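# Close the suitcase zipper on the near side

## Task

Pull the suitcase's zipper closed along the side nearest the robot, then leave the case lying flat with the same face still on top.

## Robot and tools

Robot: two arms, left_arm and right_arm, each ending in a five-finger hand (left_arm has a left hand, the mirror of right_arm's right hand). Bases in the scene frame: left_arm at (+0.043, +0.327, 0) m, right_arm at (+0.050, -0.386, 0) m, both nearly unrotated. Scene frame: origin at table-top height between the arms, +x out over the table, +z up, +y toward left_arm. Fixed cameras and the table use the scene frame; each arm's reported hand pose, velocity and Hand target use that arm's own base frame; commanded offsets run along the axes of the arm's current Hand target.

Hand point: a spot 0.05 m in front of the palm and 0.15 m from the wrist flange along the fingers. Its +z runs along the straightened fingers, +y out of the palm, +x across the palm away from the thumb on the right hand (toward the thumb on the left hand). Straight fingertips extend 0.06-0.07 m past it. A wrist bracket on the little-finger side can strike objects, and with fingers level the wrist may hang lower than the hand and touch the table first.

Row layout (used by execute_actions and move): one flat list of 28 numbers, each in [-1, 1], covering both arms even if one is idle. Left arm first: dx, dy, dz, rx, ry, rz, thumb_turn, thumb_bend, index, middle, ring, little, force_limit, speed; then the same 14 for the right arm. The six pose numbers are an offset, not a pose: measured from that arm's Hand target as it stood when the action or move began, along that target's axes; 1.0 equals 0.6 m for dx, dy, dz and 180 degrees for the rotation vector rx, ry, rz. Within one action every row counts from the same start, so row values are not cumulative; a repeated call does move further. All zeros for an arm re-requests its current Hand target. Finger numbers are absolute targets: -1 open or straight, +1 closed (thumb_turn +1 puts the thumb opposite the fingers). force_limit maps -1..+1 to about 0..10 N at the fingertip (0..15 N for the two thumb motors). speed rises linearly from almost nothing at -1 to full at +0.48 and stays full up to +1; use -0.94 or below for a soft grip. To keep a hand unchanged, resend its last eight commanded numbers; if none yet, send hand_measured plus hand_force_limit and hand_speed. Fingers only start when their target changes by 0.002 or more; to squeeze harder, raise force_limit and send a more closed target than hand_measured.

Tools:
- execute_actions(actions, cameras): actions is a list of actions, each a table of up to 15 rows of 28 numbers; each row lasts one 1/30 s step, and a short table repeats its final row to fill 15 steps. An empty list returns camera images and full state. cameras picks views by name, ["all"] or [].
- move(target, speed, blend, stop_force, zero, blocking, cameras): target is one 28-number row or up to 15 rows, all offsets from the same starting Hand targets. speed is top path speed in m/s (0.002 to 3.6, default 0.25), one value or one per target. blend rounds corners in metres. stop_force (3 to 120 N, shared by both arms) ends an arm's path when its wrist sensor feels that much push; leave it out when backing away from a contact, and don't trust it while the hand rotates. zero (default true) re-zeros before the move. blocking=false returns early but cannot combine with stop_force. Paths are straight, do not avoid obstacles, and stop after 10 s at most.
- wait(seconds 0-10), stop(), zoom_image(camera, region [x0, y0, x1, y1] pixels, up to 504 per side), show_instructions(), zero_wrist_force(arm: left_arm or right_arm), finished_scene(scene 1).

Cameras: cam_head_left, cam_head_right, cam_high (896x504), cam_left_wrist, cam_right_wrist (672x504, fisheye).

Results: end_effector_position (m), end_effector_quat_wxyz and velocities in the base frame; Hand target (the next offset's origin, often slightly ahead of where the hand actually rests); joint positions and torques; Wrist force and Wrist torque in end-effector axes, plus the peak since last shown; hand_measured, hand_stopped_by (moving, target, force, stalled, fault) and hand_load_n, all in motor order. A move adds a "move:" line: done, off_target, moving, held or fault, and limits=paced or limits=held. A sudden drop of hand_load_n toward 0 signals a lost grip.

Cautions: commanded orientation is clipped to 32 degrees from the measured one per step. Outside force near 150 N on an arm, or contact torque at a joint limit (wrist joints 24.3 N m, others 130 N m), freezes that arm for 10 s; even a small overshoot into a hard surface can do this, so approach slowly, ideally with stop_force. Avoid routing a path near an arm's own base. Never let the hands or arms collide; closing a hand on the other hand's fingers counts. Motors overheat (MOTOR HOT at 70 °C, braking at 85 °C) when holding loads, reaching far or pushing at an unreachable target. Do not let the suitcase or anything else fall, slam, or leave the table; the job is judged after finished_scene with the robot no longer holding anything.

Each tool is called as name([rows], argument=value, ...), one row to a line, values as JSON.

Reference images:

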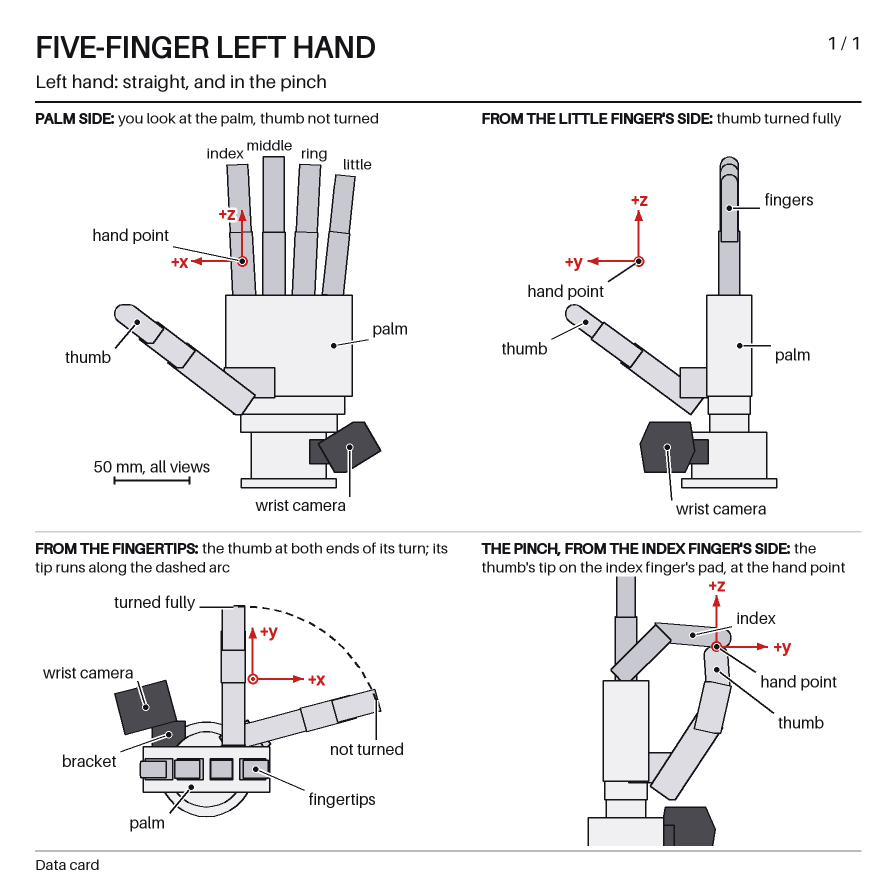

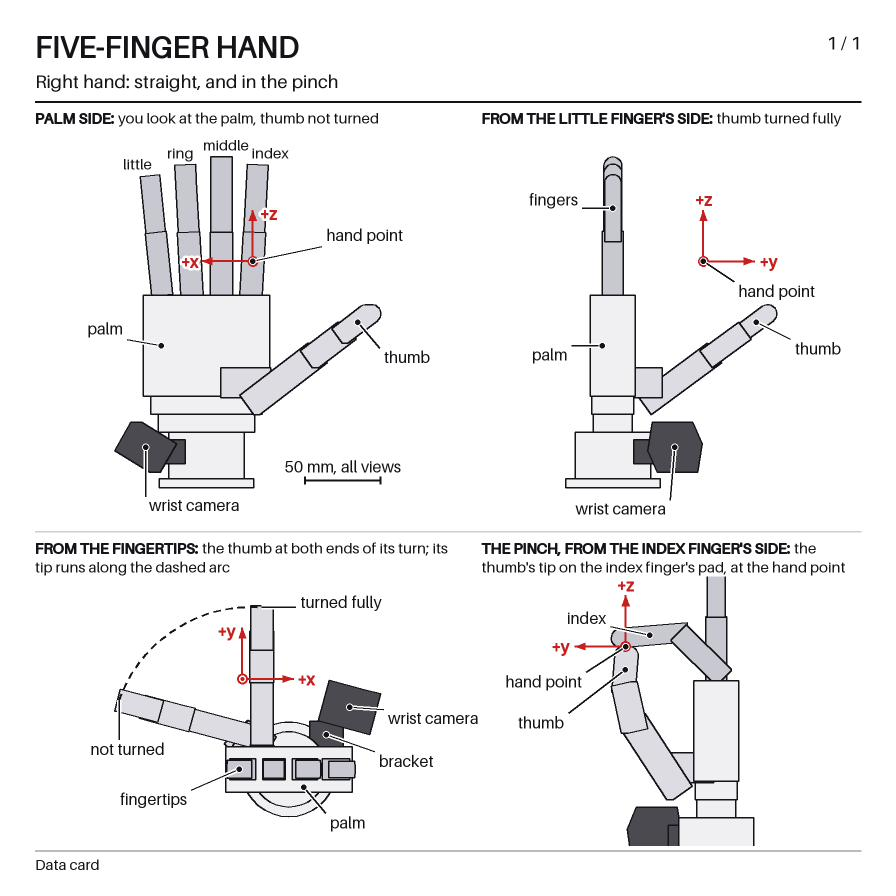

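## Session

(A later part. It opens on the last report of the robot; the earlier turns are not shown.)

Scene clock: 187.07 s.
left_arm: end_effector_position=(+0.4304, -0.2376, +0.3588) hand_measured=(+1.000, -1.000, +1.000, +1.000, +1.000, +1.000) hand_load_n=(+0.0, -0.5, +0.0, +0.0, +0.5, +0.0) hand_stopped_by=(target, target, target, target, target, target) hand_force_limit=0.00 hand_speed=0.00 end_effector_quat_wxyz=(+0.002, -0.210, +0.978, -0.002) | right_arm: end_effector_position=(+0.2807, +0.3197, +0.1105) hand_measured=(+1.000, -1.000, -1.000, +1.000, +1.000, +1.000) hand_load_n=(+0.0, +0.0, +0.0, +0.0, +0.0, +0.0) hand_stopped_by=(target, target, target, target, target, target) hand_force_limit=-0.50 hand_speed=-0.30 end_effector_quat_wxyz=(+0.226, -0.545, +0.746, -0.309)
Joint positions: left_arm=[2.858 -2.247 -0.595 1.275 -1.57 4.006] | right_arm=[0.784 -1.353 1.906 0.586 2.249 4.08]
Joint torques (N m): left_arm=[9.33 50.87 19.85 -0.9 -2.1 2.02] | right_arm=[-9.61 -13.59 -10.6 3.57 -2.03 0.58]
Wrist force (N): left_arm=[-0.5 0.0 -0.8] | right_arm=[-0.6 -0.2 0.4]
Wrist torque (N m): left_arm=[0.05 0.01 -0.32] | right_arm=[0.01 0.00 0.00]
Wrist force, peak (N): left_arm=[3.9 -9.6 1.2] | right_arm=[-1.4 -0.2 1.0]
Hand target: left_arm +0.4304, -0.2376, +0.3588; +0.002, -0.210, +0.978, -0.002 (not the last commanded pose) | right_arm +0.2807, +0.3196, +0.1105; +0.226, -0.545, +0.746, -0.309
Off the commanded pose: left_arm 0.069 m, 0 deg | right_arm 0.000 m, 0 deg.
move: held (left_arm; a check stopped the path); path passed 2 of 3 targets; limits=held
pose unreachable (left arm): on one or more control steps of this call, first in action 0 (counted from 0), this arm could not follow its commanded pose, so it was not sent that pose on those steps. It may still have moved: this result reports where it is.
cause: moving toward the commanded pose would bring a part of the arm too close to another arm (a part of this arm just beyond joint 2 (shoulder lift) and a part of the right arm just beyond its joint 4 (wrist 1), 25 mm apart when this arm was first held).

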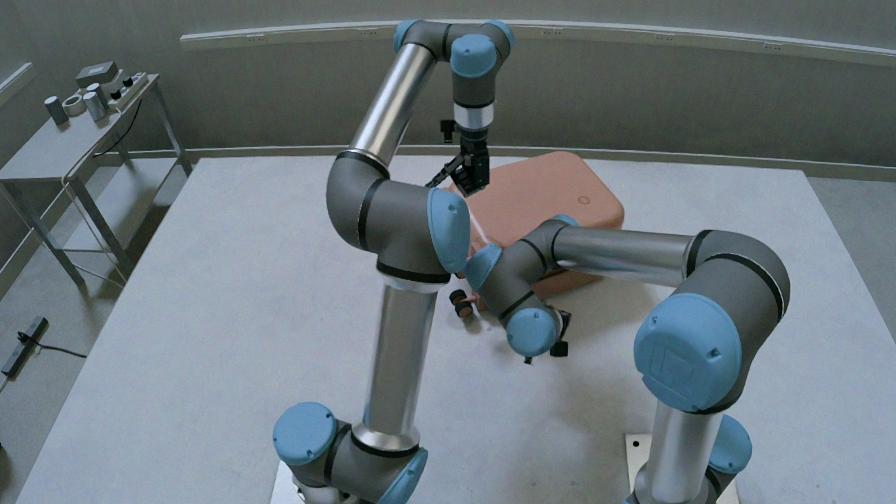

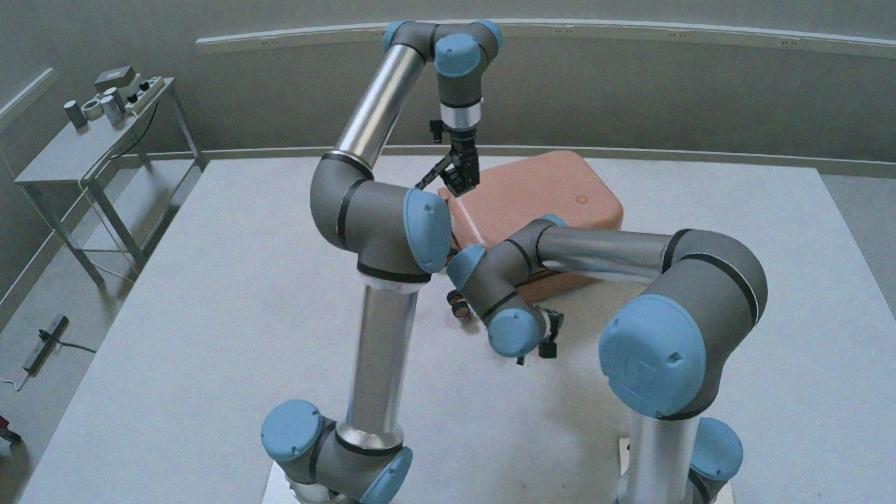

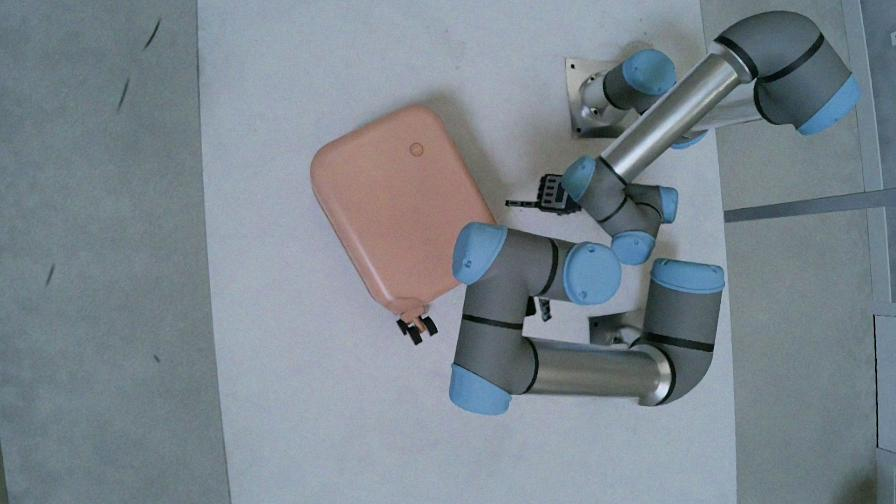

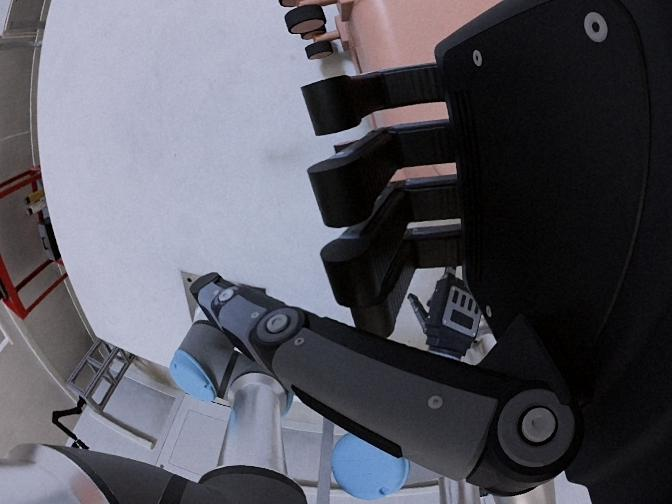

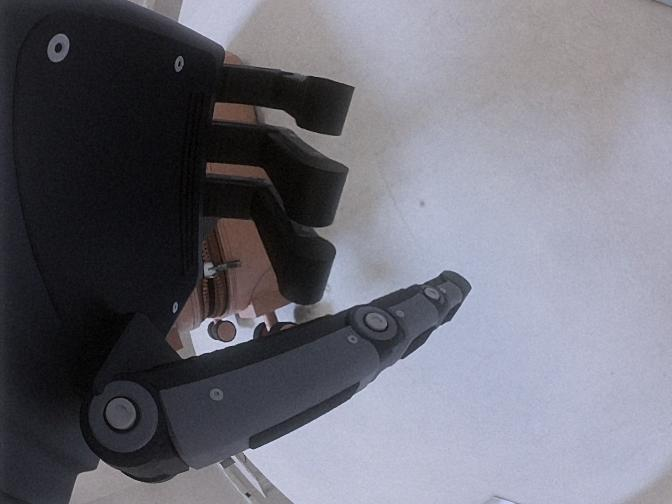

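move([
  [0,0,0,0,0,0,1,-1,1,1,1,1,0,0,0.0542,-0.0656,0.0656,0,-0.1767,-0.1767,1,-1,-1,1,1,1,-0.5,-0.3],
], cameras=[], speed=0.4)

move([
  [0.032,-0.1096,0,0,0,0,1,-1,1,1,1,1,0,0,0,0,0,0,0,0,1,-1,-1,1,1,1,-0.5,-0.3],
], cameras=["all"], speed=0.25)

zoom_image(camera="cam_high", region=[360, 100, 660, 340])

zoom_image(camera="cam_head_left", region=[400, 160, 620, 330])

Scene clock: 189.43 s.
left_arm: end_effector_position=(+0.4304, -0.2376, +0.3588) hand_measured=(+1.000, -1.000, +1.000, +1.000, +1.000, +1.000) hand_load_n=(+0.0, -0.5, +0.0, +0.0, +0.0, +0.0) hand_stopped_by=(target, target, target, target, target, target) hand_force_limit=0.00 hand_speed=0.00 end_effector_quat_wxyz=(+0.002, -0.210, +0.978, -0.002) | right_arm: end_effector_position=(+0.3238, +0.2717, +0.1103) hand_measured=(+1.000, -1.000, -1.000, +1.000, +1.000, +1.000) hand_load_n=(+0.0, +0.0, +0.0, +0.0, +0.0, +0.0) hand_stopped_by=(target, target, target, target, target, target) hand_force_limit=-0.50 hand_speed=-0.30 end_effector_quat_wxyz=(-0.327, +0.789, -0.481, +0.199)
Joint positions: left_arm=[2.858 -2.247 -0.594 1.275 -1.57 4.006] | right_arm=[0.209 -1.62 2.12 0.303 1.382 2.951]
Joint torques (N m): left_arm=[10.85 28.22 30.17 -1.3 -2.11 1.85] | right_arm=[-7.18 -22.49 -27.3 -0.08 -2.64 -1.02]
Wrist force (N): left_arm=[-0.5 0.3 -1.0] | right_arm=[-0.5 0.0 0.2]
Wrist torque (N m): left_arm=[0.09 0.01 -0.33] | right_arm=[0.03 0.04 -0.08]
Wrist force, peak (N): left_arm=[-0.7 0.2 -1.2] | right_arm=[-0.7 -0.5 0.5]
Hand target: left_arm +0.4304, -0.2376, +0.3588; +0.002, -0.210, +0.978, -0.002 | right_arm +0.3238, +0.2717, +0.1104; -0.327, +0.789, -0.481, +0.199
Off the commanded pose: left_arm 0.000 m, 0 deg | right_arm 0.000 m, 0 deg.
move: done
No camera images: "cameras" was empty.

Scene clock: 190.47 s.
left_arm: end_effector_position=(+0.4391, -0.3048, +0.3584) hand_measured=(+1.000, -1.000, +1.000, +1.000, +1.000, +1.000) hand_load_n=(+0.0, -0.5, +0.0, +0.0, +0.0, +0.0) hand_stopped_by=(target, target, target, target, target, target) hand_force_limit=0.00 hand_speed=0.00 end_effector_quat_wxyz=(+0.005, -0.210, +0.978, -0.005) end_effector_velocity=(-0.001, +0.001, +0.001) end_effector_angular_velocity=(+0.000, +0.002, +0.000) | right_arm: end_effector_position=(+0.3238, +0.2717, +0.1104) hand_measured=(+1.000, -1.000, -1.000, +1.000, +1.000, +1.000) hand_load_n=(+0.0, +0.0, +0.0, +0.0, +0.0, +0.0) hand_stopped_by=(target, target, target, target, target, target) hand_force_limit=-0.50 hand_speed=-0.30 end_effector_quat_wxyz=(-0.327, +0.789, -0.481, +0.199)
Joint positions: left_arm=[2.752 -2.544 -0.035 1.022 -1.567 3.9] | right_arm=[0.209 -1.62 2.12 0.303 1.382 2.951]
Joint velocities: left_arm=[0.001 -0.001 0.004 -0.005 0.001 0.001] | right_arm=[within noise]
Joint torques (N m): left_arm=[9.42 35.3 27.29 -4.3 1.95 -0.02] | right_arm=[-8.56 -21.42 -28.34 0.24 -2.81 -1.28]
Wrist force (N): left_arm=[-0.6 0.3 -0.9] | right_arm=[-0.4 0.0 0.4]
Wrist torque (N m): left_arm=[0.11 0.01 -0.33] | right_arm=[0.03 0.02 -0.07]
Wrist force, peak (N): left_arm=[-0.9 1.4 -1.1] | right_arm=[-0.8 -0.1 0.7]
Hand target: left_arm +0.4399, -0.3054, +0.3590; +0.002, -0.210, +0.978, -0.002 | right_arm +0.3238, +0.2717, +0.1104; -0.327, +0.789, -0.481, +0.199
Off the commanded pose: left_arm 0.001 m, 1 deg | right_arm 0.000 m, 0 deg.
elbow stopped short (left arm): the move would have taken joint 3 (elbow) straighter than the controller allows.
move: done

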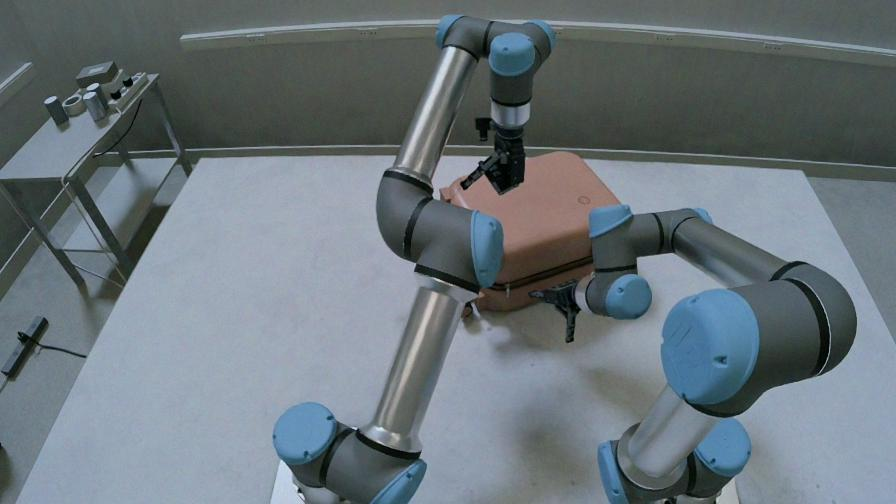

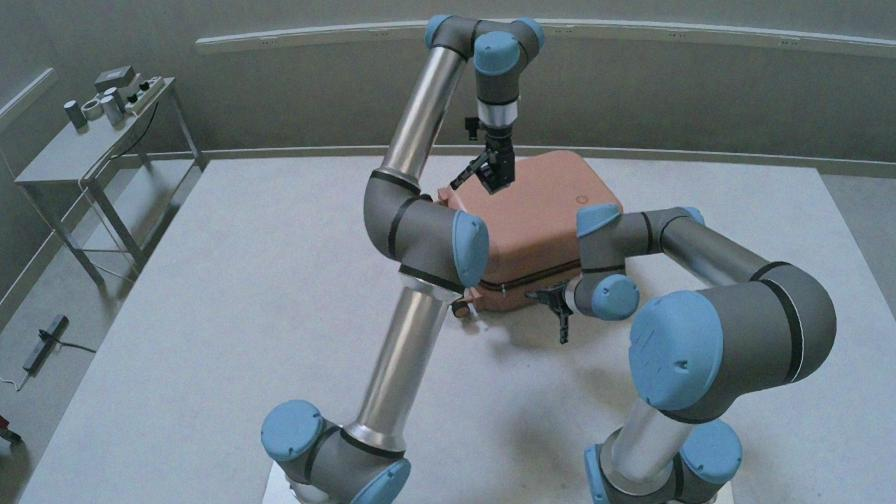

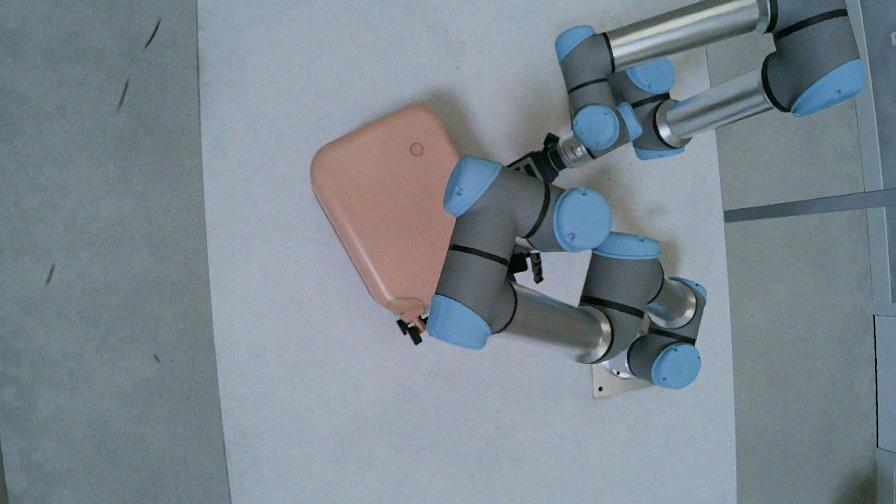

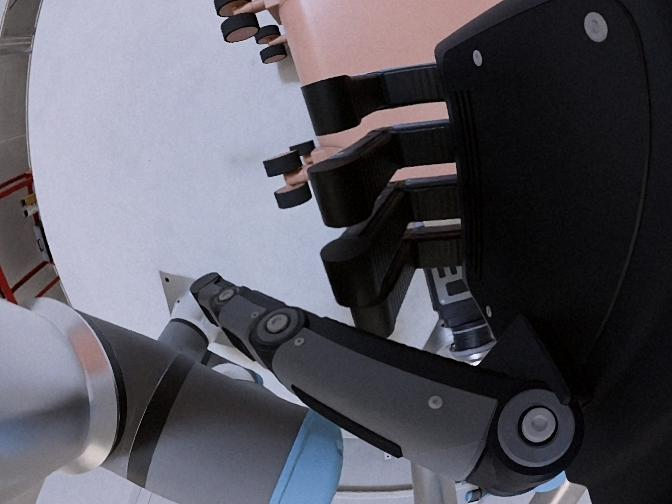

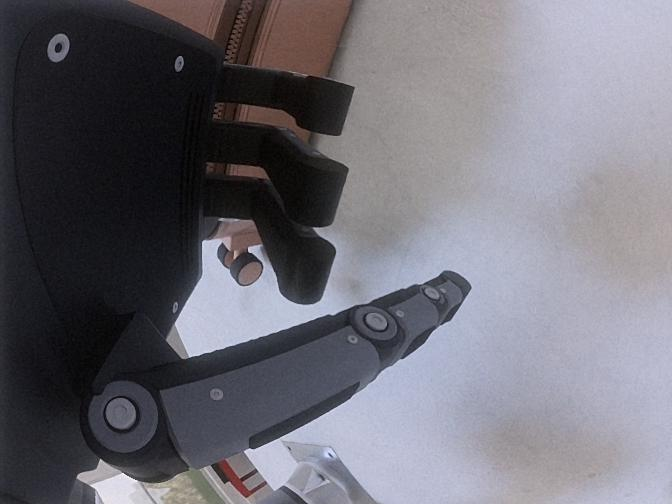

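Scaled by 1.680 from the camera's 896x504 image, which has a finer 1280x720 frame.

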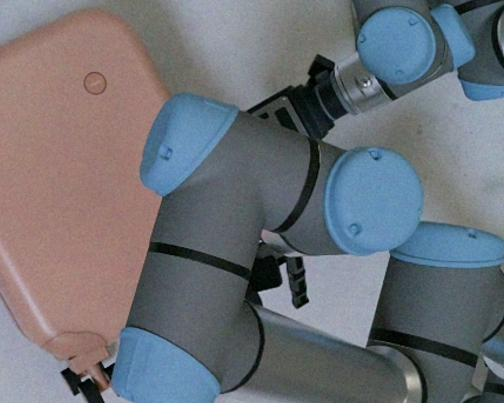

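Scaled by 2.291 from the camera's 896x504 image, which has a finer 1280x720 frame.

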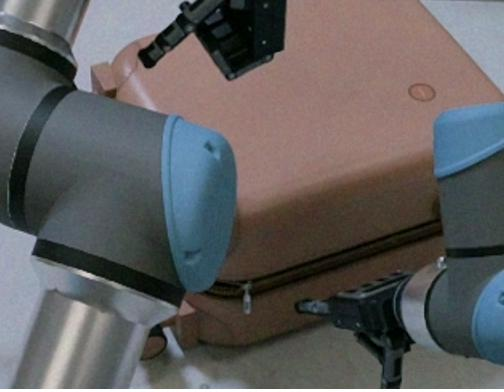

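move([
  [0,0,0.2,0,0,0,1,-1,1,1,1,1,0,0,0,0,0,0,0,0,1,-1,-1,1,1,1,-0.5,-0.3],
], cameras=["cam_head_left","cam_head_right","cam_high","cam_right_wrist"], speed=0.04, stop_force=6)

zoom_image(camera="cam_head_left", region=[400, 160, 620, 330])

zoom_image(camera="cam_high", region=[360, 100, 660, 340])

Scene clock: 194.87 s.
left_arm: end_effector_position=(+0.4404, -0.3057, +0.2390) hand_measured=(+1.000, -1.000, +1.000, +1.000, +1.000, +1.000) hand_load_n=(+0.0, +0.0, +0.0, +0.0, +0.0, +0.0) hand_stopped_by=(target, target, target, target, target, target) hand_force_limit=0.00 hand_speed=0.00 end_effector_quat_wxyz=(+0.002, -0.210, +0.978, -0.002) | right_arm: end_effector_position=(+0.3238, +0.2717, +0.1104) hand_measured=(+1.000, -1.000, -1.000, +1.000, +1.000, +1.000) hand_load_n=(+0.0, -0.5, -0.5, +0.5, +0.0, +0.0) hand_stopped_by=(target, target, target, target, target, target) hand_force_limit=-0.50 hand_speed=-0.30 end_effector_quat_wxyz=(-0.327, +0.789, -0.481, +0.199)
Joint positions: left_arm=[2.75 -2.34 -0.745 1.519 -1.57 3.898] | right_arm=[0.209 -1.62 2.12 0.303 1.382 2.951]
Joint torques (N m): left_arm=[-9.7 51.51 31.44 -3.69 -1.1 -1.14] | right_arm=[-7.96 -20.89 -26.81 1.78 -2.74 -1.09]
Wrist force (N): left_arm=[-0.6 0.2 -0.7] | right_arm=[-0.6 -0.4 0.2]
Wrist torque (N m): left_arm=[0.06 0.04 -0.15] | right_arm=[0.00 0.05 -0.08]
Wrist force, peak (N): left_arm=[-0.8 0.5 -1.0] | right_arm=[-1.2 0.2 0.2]
Hand target: left_arm +0.4404, -0.3057, +0.2390; +0.002, -0.210, +0.978, -0.002 | right_arm +0.3238, +0.2717, +0.1104; -0.327, +0.789, -0.481, +0.199
Off the commanded pose: left_arm 0.000 m, 0 deg | right_arm 0.000 m, 0 deg.
move: done
Images, in order (width x height): cam_head_left 896x504, cam_head_right 896x504, cam_high 896x504, cam_right_wrist 672x504.

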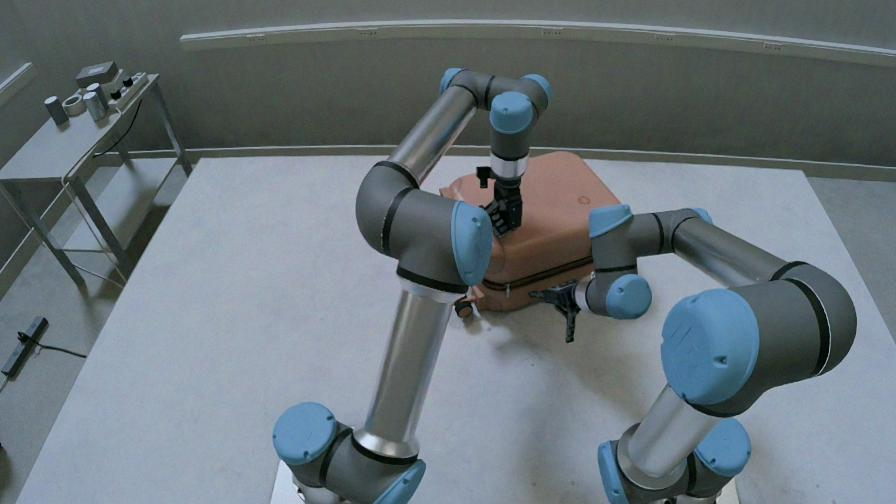

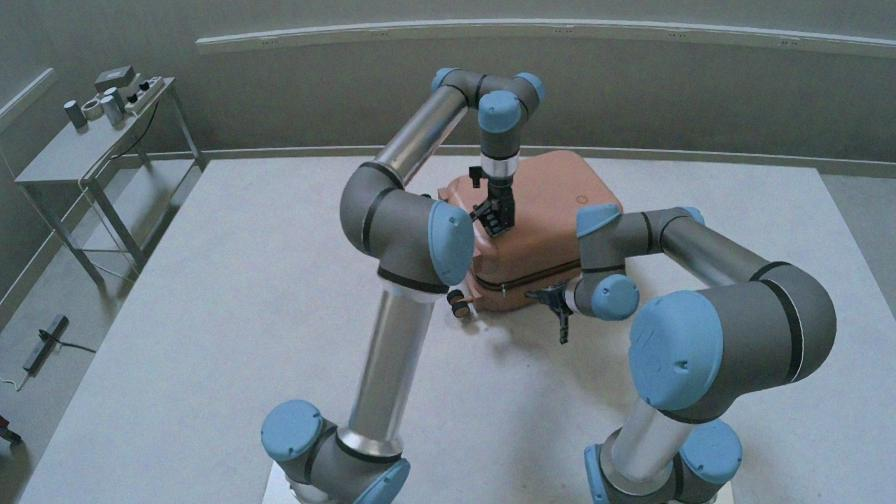

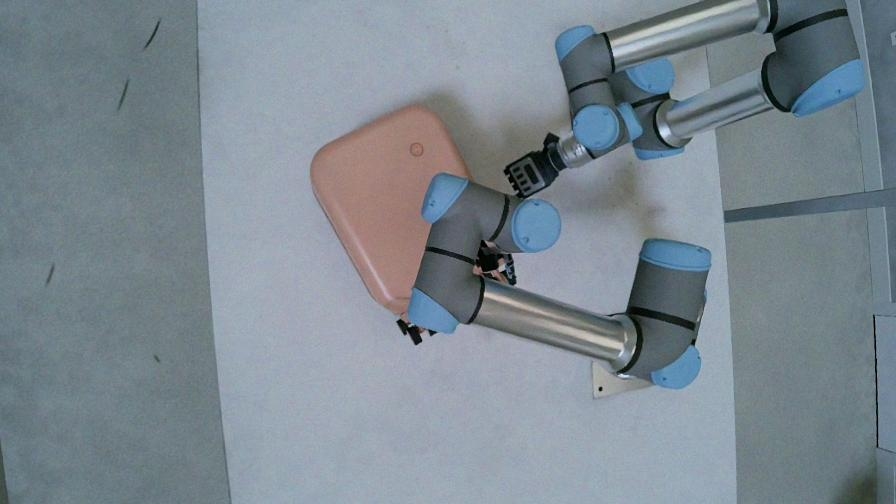

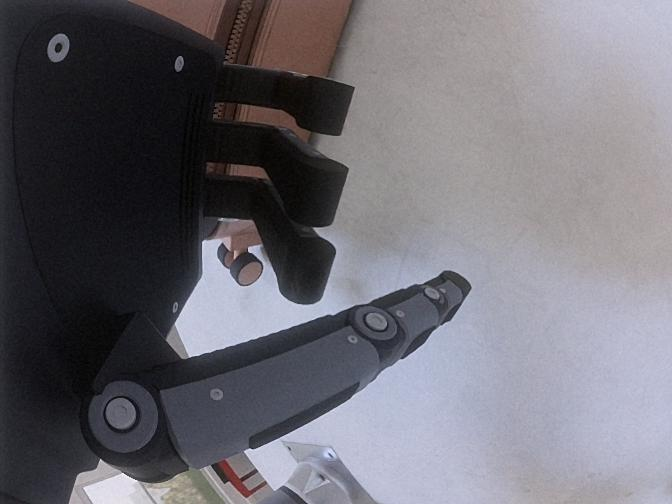

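Scaled by 2.291 from the camera's 896x504 image, which has a finer 1280x720 frame.

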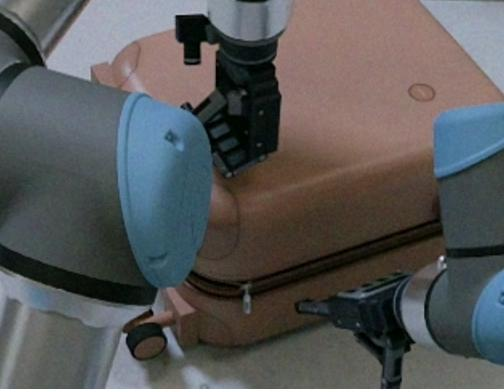

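Scaled by 1.680 from the camera's 896x504 image, which has a finer 1280x720 frame.

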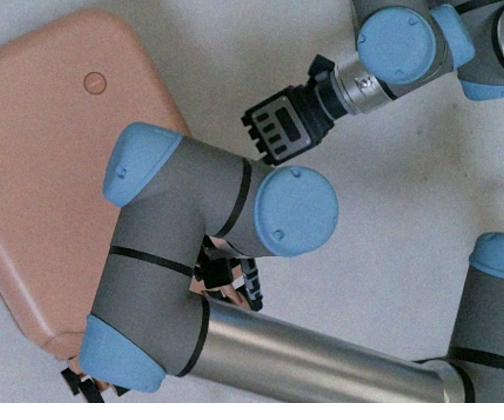

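move([
  [0,0,0.15,0,0,0,1,-1,1,1,1,1,0,0,0,0,0,0,0,0,1,-1,-1,1,1,1,-0.5,-0.3],
], cameras=["cam_head_left","cam_head_right","cam_high","cam_right_wrist"], speed=0.03, stop_force=8)

zoom_image(camera="cam_head_left", region=[400, 160, 620, 330])

zoom_image(camera="cam_head_right", region=[440, 200, 600, 320])

Scene clock: 196.83 s.
left_arm: end_effector_position=(+0.4405, -0.3057, +0.2226) hand_measured=(+1.000, -1.000, +1.000, +1.000, +1.000, +1.000) hand_load_n=(+0.0, +0.0, +0.0, +0.0, +0.0, -1.5) hand_stopped_by=(target, target, target, target, target, target) hand_force_limit=0.00 hand_speed=0.00 end_effector_quat_wxyz=(+0.002, -0.210, +0.978, -0.002) | right_arm: end_effector_position=(+0.3238, +0.2717, +0.1104) hand_measured=(+1.000, -1.000, -1.000, +1.000, +1.000, +1.000) hand_load_n=(+0.0, +0.0, +0.0, +0.0, +0.0, +0.0) hand_stopped_by=(target, target, target, target, target, target) hand_force_limit=-0.50 hand_speed=-0.30 end_effector_quat_wxyz=(-0.327, +0.789, -0.481, +0.199)
Joint positions: left_arm=[2.75 -2.338 -0.79 1.562 -1.57 3.898] | right_arm=[0.209 -1.62 2.12 0.303 1.382 2.951]
Joint torques (N m): left_arm=[-9.31 29.16 30.23 -0.54 -0.23 -1.32] | right_arm=[-7.66 -21.32 -27.12 1.92 -2.81 -1.22]
Wrist force (N): left_arm=[-1.3 -1.0 -5.6] | right_arm=[-0.9 -0.2 0.5]
Wrist torque (N m): left_arm=[0.12 -0.18 -0.12] | right_arm=[-0.01 0.09 -0.10]
Wrist force, peak (N): left_arm=[-5.2 -9.8 -40.8] | right_arm=[-1.0 -0.4 0.4]
Hand target: left_arm +0.4405, -0.3057, +0.2226; +0.002, -0.210, +0.978, -0.002 (not the last commanded pose) | right_arm +0.3238, +0.2717, +0.1104; -0.327, +0.789, -0.481, +0.199
Off the commanded pose: left_arm 0.074 m, 0 deg | right_arm 0.000 m, 0 deg.
move: contact (left_arm)
Images, in order (width x height): cam_head_left 896x504, cam_head_right 896x504, cam_high 896x504, cam_right_wrist 672x504.

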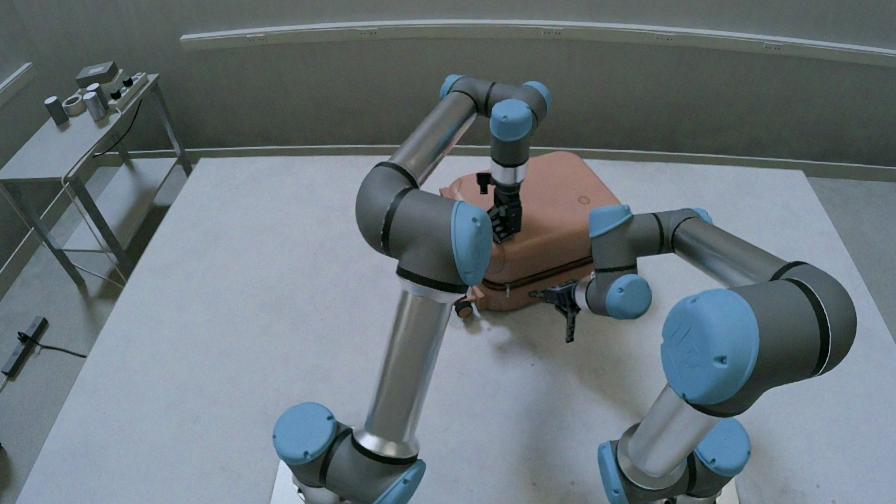

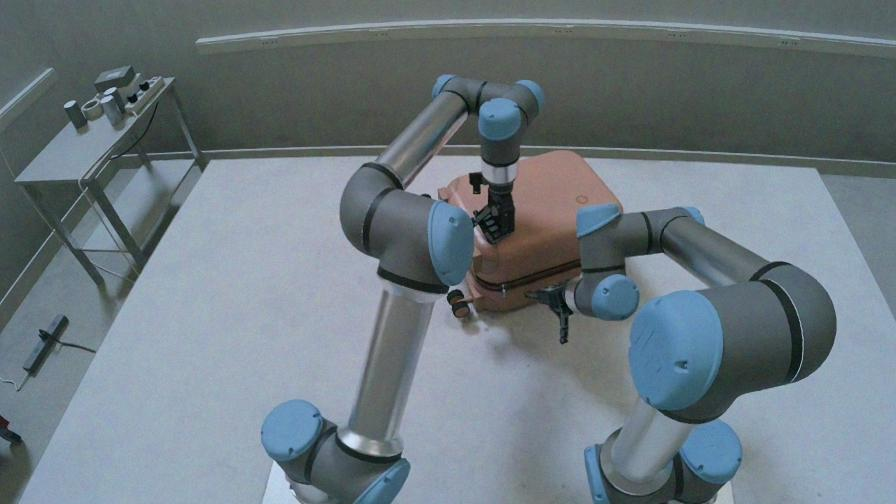

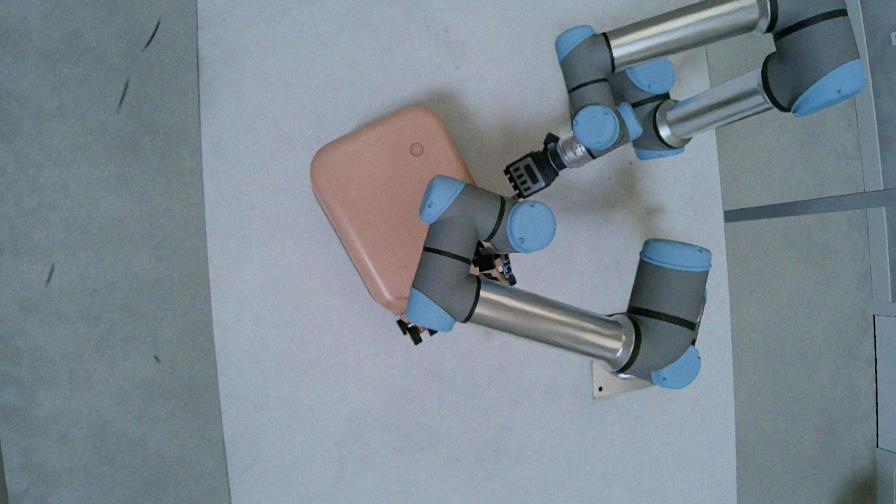

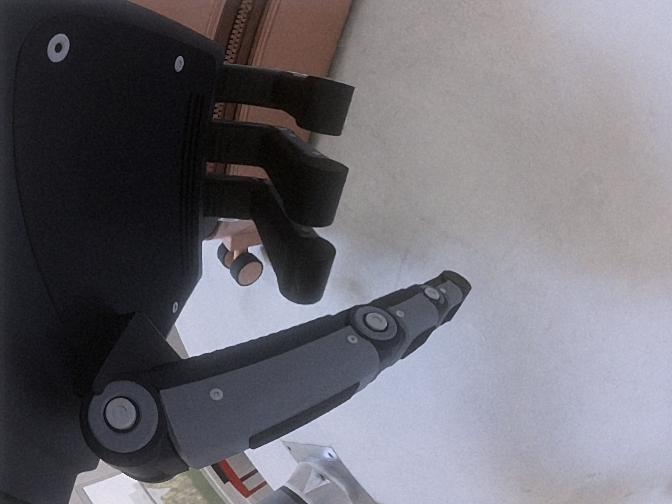

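Scaled by 2.291 from the camera's 896x504 image, which has a finer 1280x720 frame.

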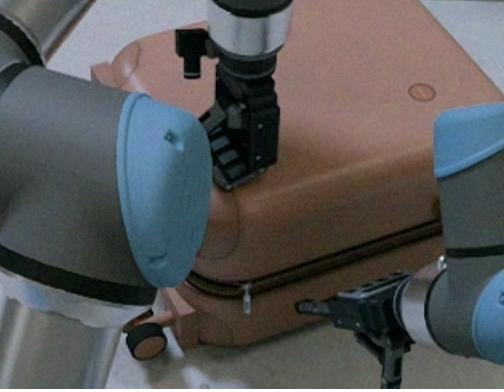

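Scaled by 3.150 from the camera's 896x504 image, which has a finer 1280x720 frame.

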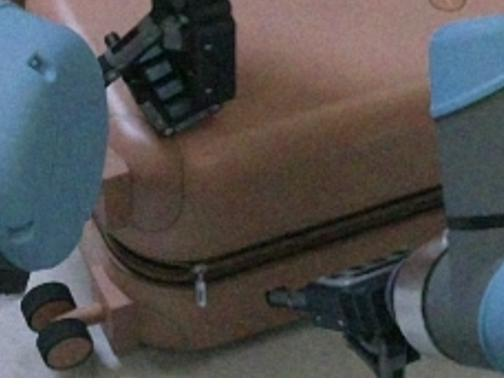

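move([
  [0,0,0.01,0,0,0,1,-1,1,1,1,1,0,0,0,0,0,0,0,0,1,-1,-1,1,1,1,-0.5,-0.3],
], cameras=["cam_head_right"], speed=0.004, stop_force=20)

zoom_image(camera="cam_head_right", region=[440, 200, 600, 320])

Scene clock: 198.70 s.
left_arm: end_effector_position=(+0.4405, -0.3057, +0.2219) hand_measured=(+1.000, -1.000, +1.000, +1.000, +1.000, +1.000) hand_load_n=(+0.0, +0.0, -2.0, -1.0, -2.5, -4.0) hand_stopped_by=(target, target, target, target, target, target) hand_force_limit=0.00 hand_speed=0.00 end_effector_quat_wxyz=(+0.002, -0.210, +0.978, -0.002) | right_arm: end_effector_position=(+0.3238, +0.2717, +0.1104) hand_measured=(+1.000, -1.000, -1.000, +1.000, +1.000, +1.000) hand_load_n=(+0.0, +0.0, +0.0, +0.0, +0.0, +0.5) hand_stopped_by=(target, target, target, target, target, target) hand_force_limit=-0.50 hand_speed=-0.30 end_effector_quat_wxyz=(-0.327, +0.789, -0.481, +0.199)
Joint positions: left_arm=[2.75 -2.338 -0.791 1.564 -1.57 3.898] | right_arm=[0.209 -1.62 2.12 0.303 1.382 2.951]
Joint torques (N m): left_arm=[-8.48 32.23 24.37 -2.16 -0.25 -1.43] | right_arm=[-8.07 -21.67 -28.3 1.79 -2.61 -1.08]
Wrist force (N): left_arm=[-1.1 -2.8 -24.7] | right_arm=[-0.6 -0.2 0.2]
Wrist torque (N m): left_arm=[0.74 -0.82 -0.04] | right_arm=[0.01 0.06 -0.07]
Wrist force, peak (N): left_arm=[-2.7 -5.9 -32.4] | right_arm=[-1.1 0.0 0.4]
Hand target: left_arm +0.4405, -0.3057, +0.2220; +0.002, -0.210, +0.978, -0.002 (not the last commanded pose) | right_arm +0.3238, +0.2717, +0.1104; -0.327, +0.789, -0.481, +0.199
Off the commanded pose: left_arm 0.005 m, 0 deg | right_arm 0.000 m, 0 deg.
move: contact (left_arm)
Images, in order (width x height): cam_head_right 896x504.

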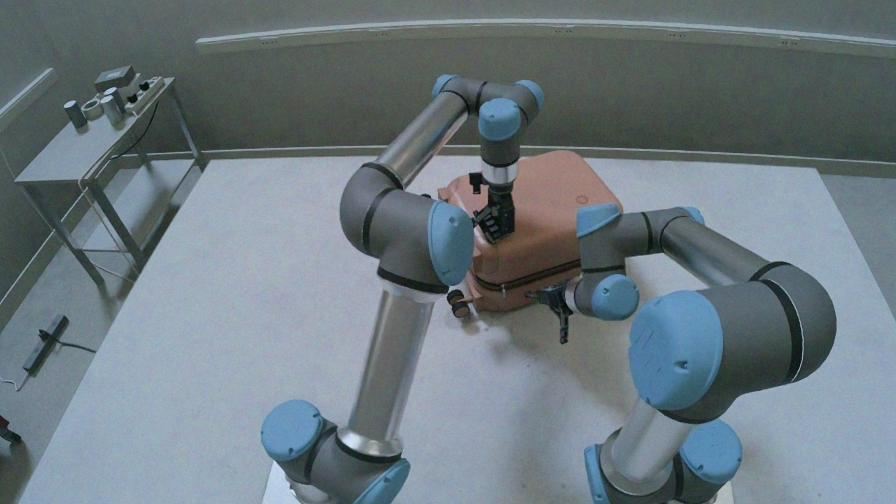

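Scaled by 3.150 from the camera's 896x504 image, which has a finer 1280x720 frame.

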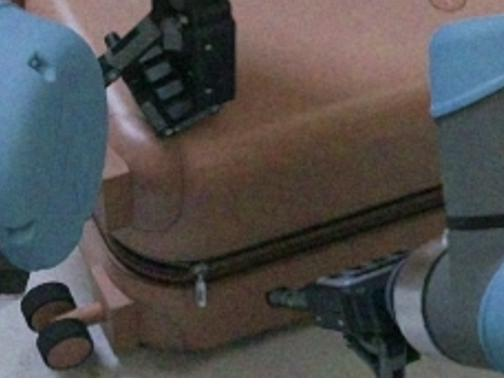

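move([
  [0,0,0,0,0,0,1,-1,1,1,1,1,0,0,-0.0317,-0.02,0.02,0,0,0,1,-1,-1,1,1,1,-0.5,-0.3],
  [0,0,0,0,0,0,1,-1,1,1,1,1,0,0,-0.0317,-0.053,0.053,0,0,0,1,-1,-1,1,1,1,-0.5,-0.3],
], cameras=["cam_head_right","cam_head_left"], speed=[0.06,0.015], stop_force=3)

zoom_image(camera="cam_head_right", region=[460, 240, 580, 320])

zoom_image(camera="cam_head_left", region=[460, 240, 580, 320])

Scene clock: 202.17 s.
left_arm: end_effector_position=(+0.4405, -0.3057, +0.2219) hand_measured=(+1.000, -1.000, +1.000, +1.000, +1.000, +1.000) hand_load_n=(+0.0, +0.0, -2.0, -1.0, -2.0, -3.5) hand_stopped_by=(target, target, target, target, target, target) hand_force_limit=0.00 hand_speed=0.00 end_effector_quat_wxyz=(+0.002, -0.210, +0.978, -0.002) | right_arm: end_effector_position=(+0.3502, +0.3068, +0.1105) hand_measured=(+1.000, -1.000, -1.000, +1.000, +1.000, +1.000) hand_load_n=(+0.0, +0.0, -2.0, +0.0, +0.0, +0.0) hand_stopped_by=(target, target, target, target, target, target) hand_force_limit=-0.50 hand_speed=-0.30 end_effector_quat_wxyz=(-0.327, +0.789, -0.481, +0.199)
Joint positions: left_arm=[2.75 -2.338 -0.791 1.564 -1.57 3.898] | right_arm=[0.307 -1.511 2.008 0.295 1.451 3.022]
Joint torques (N m): left_arm=[-8.3 38.75 24.11 -1.42 -0.24 -1.22] | right_arm=[-7.47 -26.5 -6.87 -0.93 -2.68 -1.17]
Wrist force (N): left_arm=[-1.2 -3.0 -24.9] | right_arm=[-0.9 1.5 -0.6]
Wrist torque (N m): left_arm=[0.72 -0.81 -0.05] | right_arm=[0.05 -0.02 -0.07]
Wrist force, peak (N): left_arm=[-1.2 -2.9 -25.1] | right_arm=[-0.7 3.3 -4.3]
Hand target: left_arm +0.4405, -0.3057, +0.2220; +0.002, -0.210, +0.978, -0.002 | right_arm +0.3502, +0.3068, +0.1105; -0.327, +0.789, -0.481, +0.199 (not the last commanded pose)
Off the commanded pose: left_arm 0.000 m, 0 deg | right_arm 0.005 m, 0 deg.
move: contact (right_arm); path passed 1 of 2 targets
Images, in order (width x height): cam_head_left 896x504, cam_head_right 896x504.

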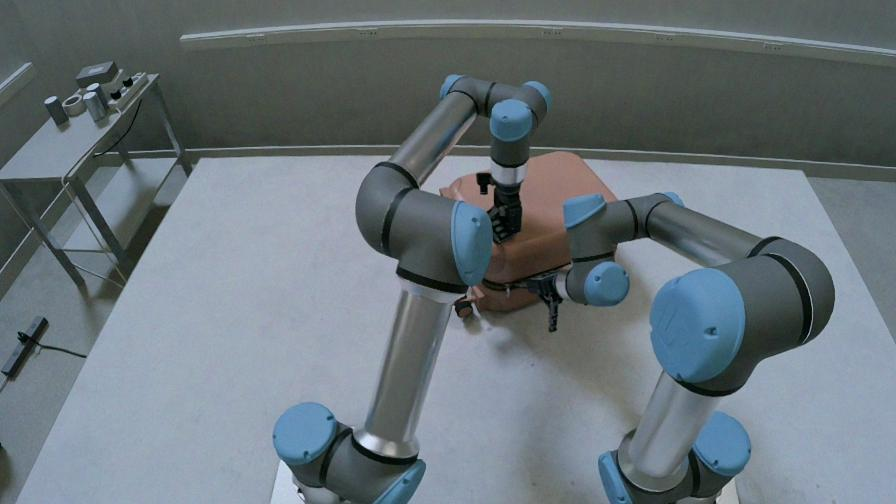

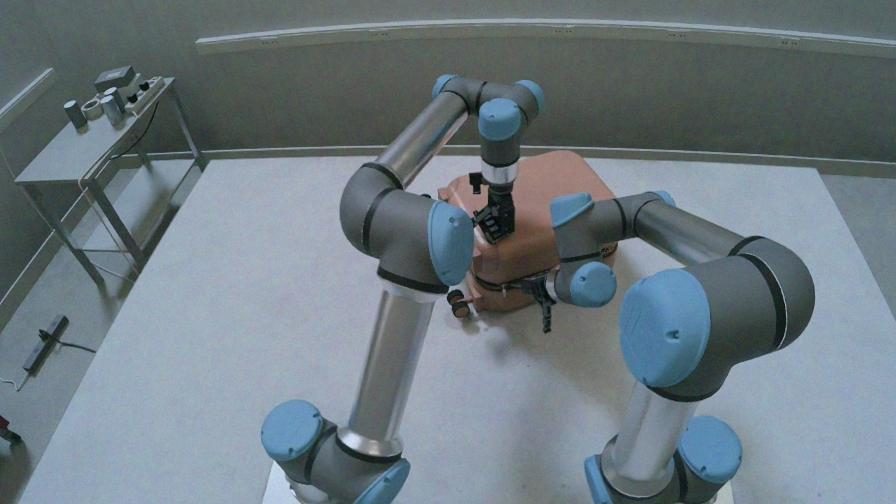

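Scaled by 4.200 from the camera's 896x504 image, which has a finer 1280x720 frame.

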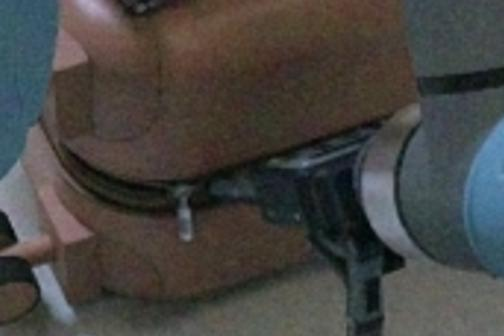

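Scaled by 4.200 from the camera's 896x504 image, which has a finer 1280x720 frame.

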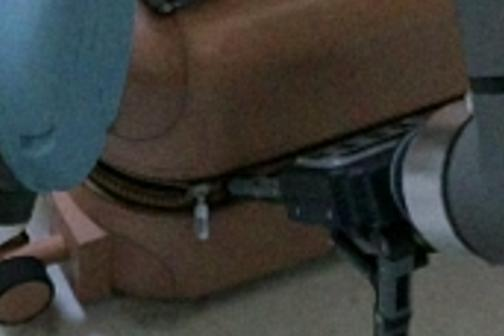

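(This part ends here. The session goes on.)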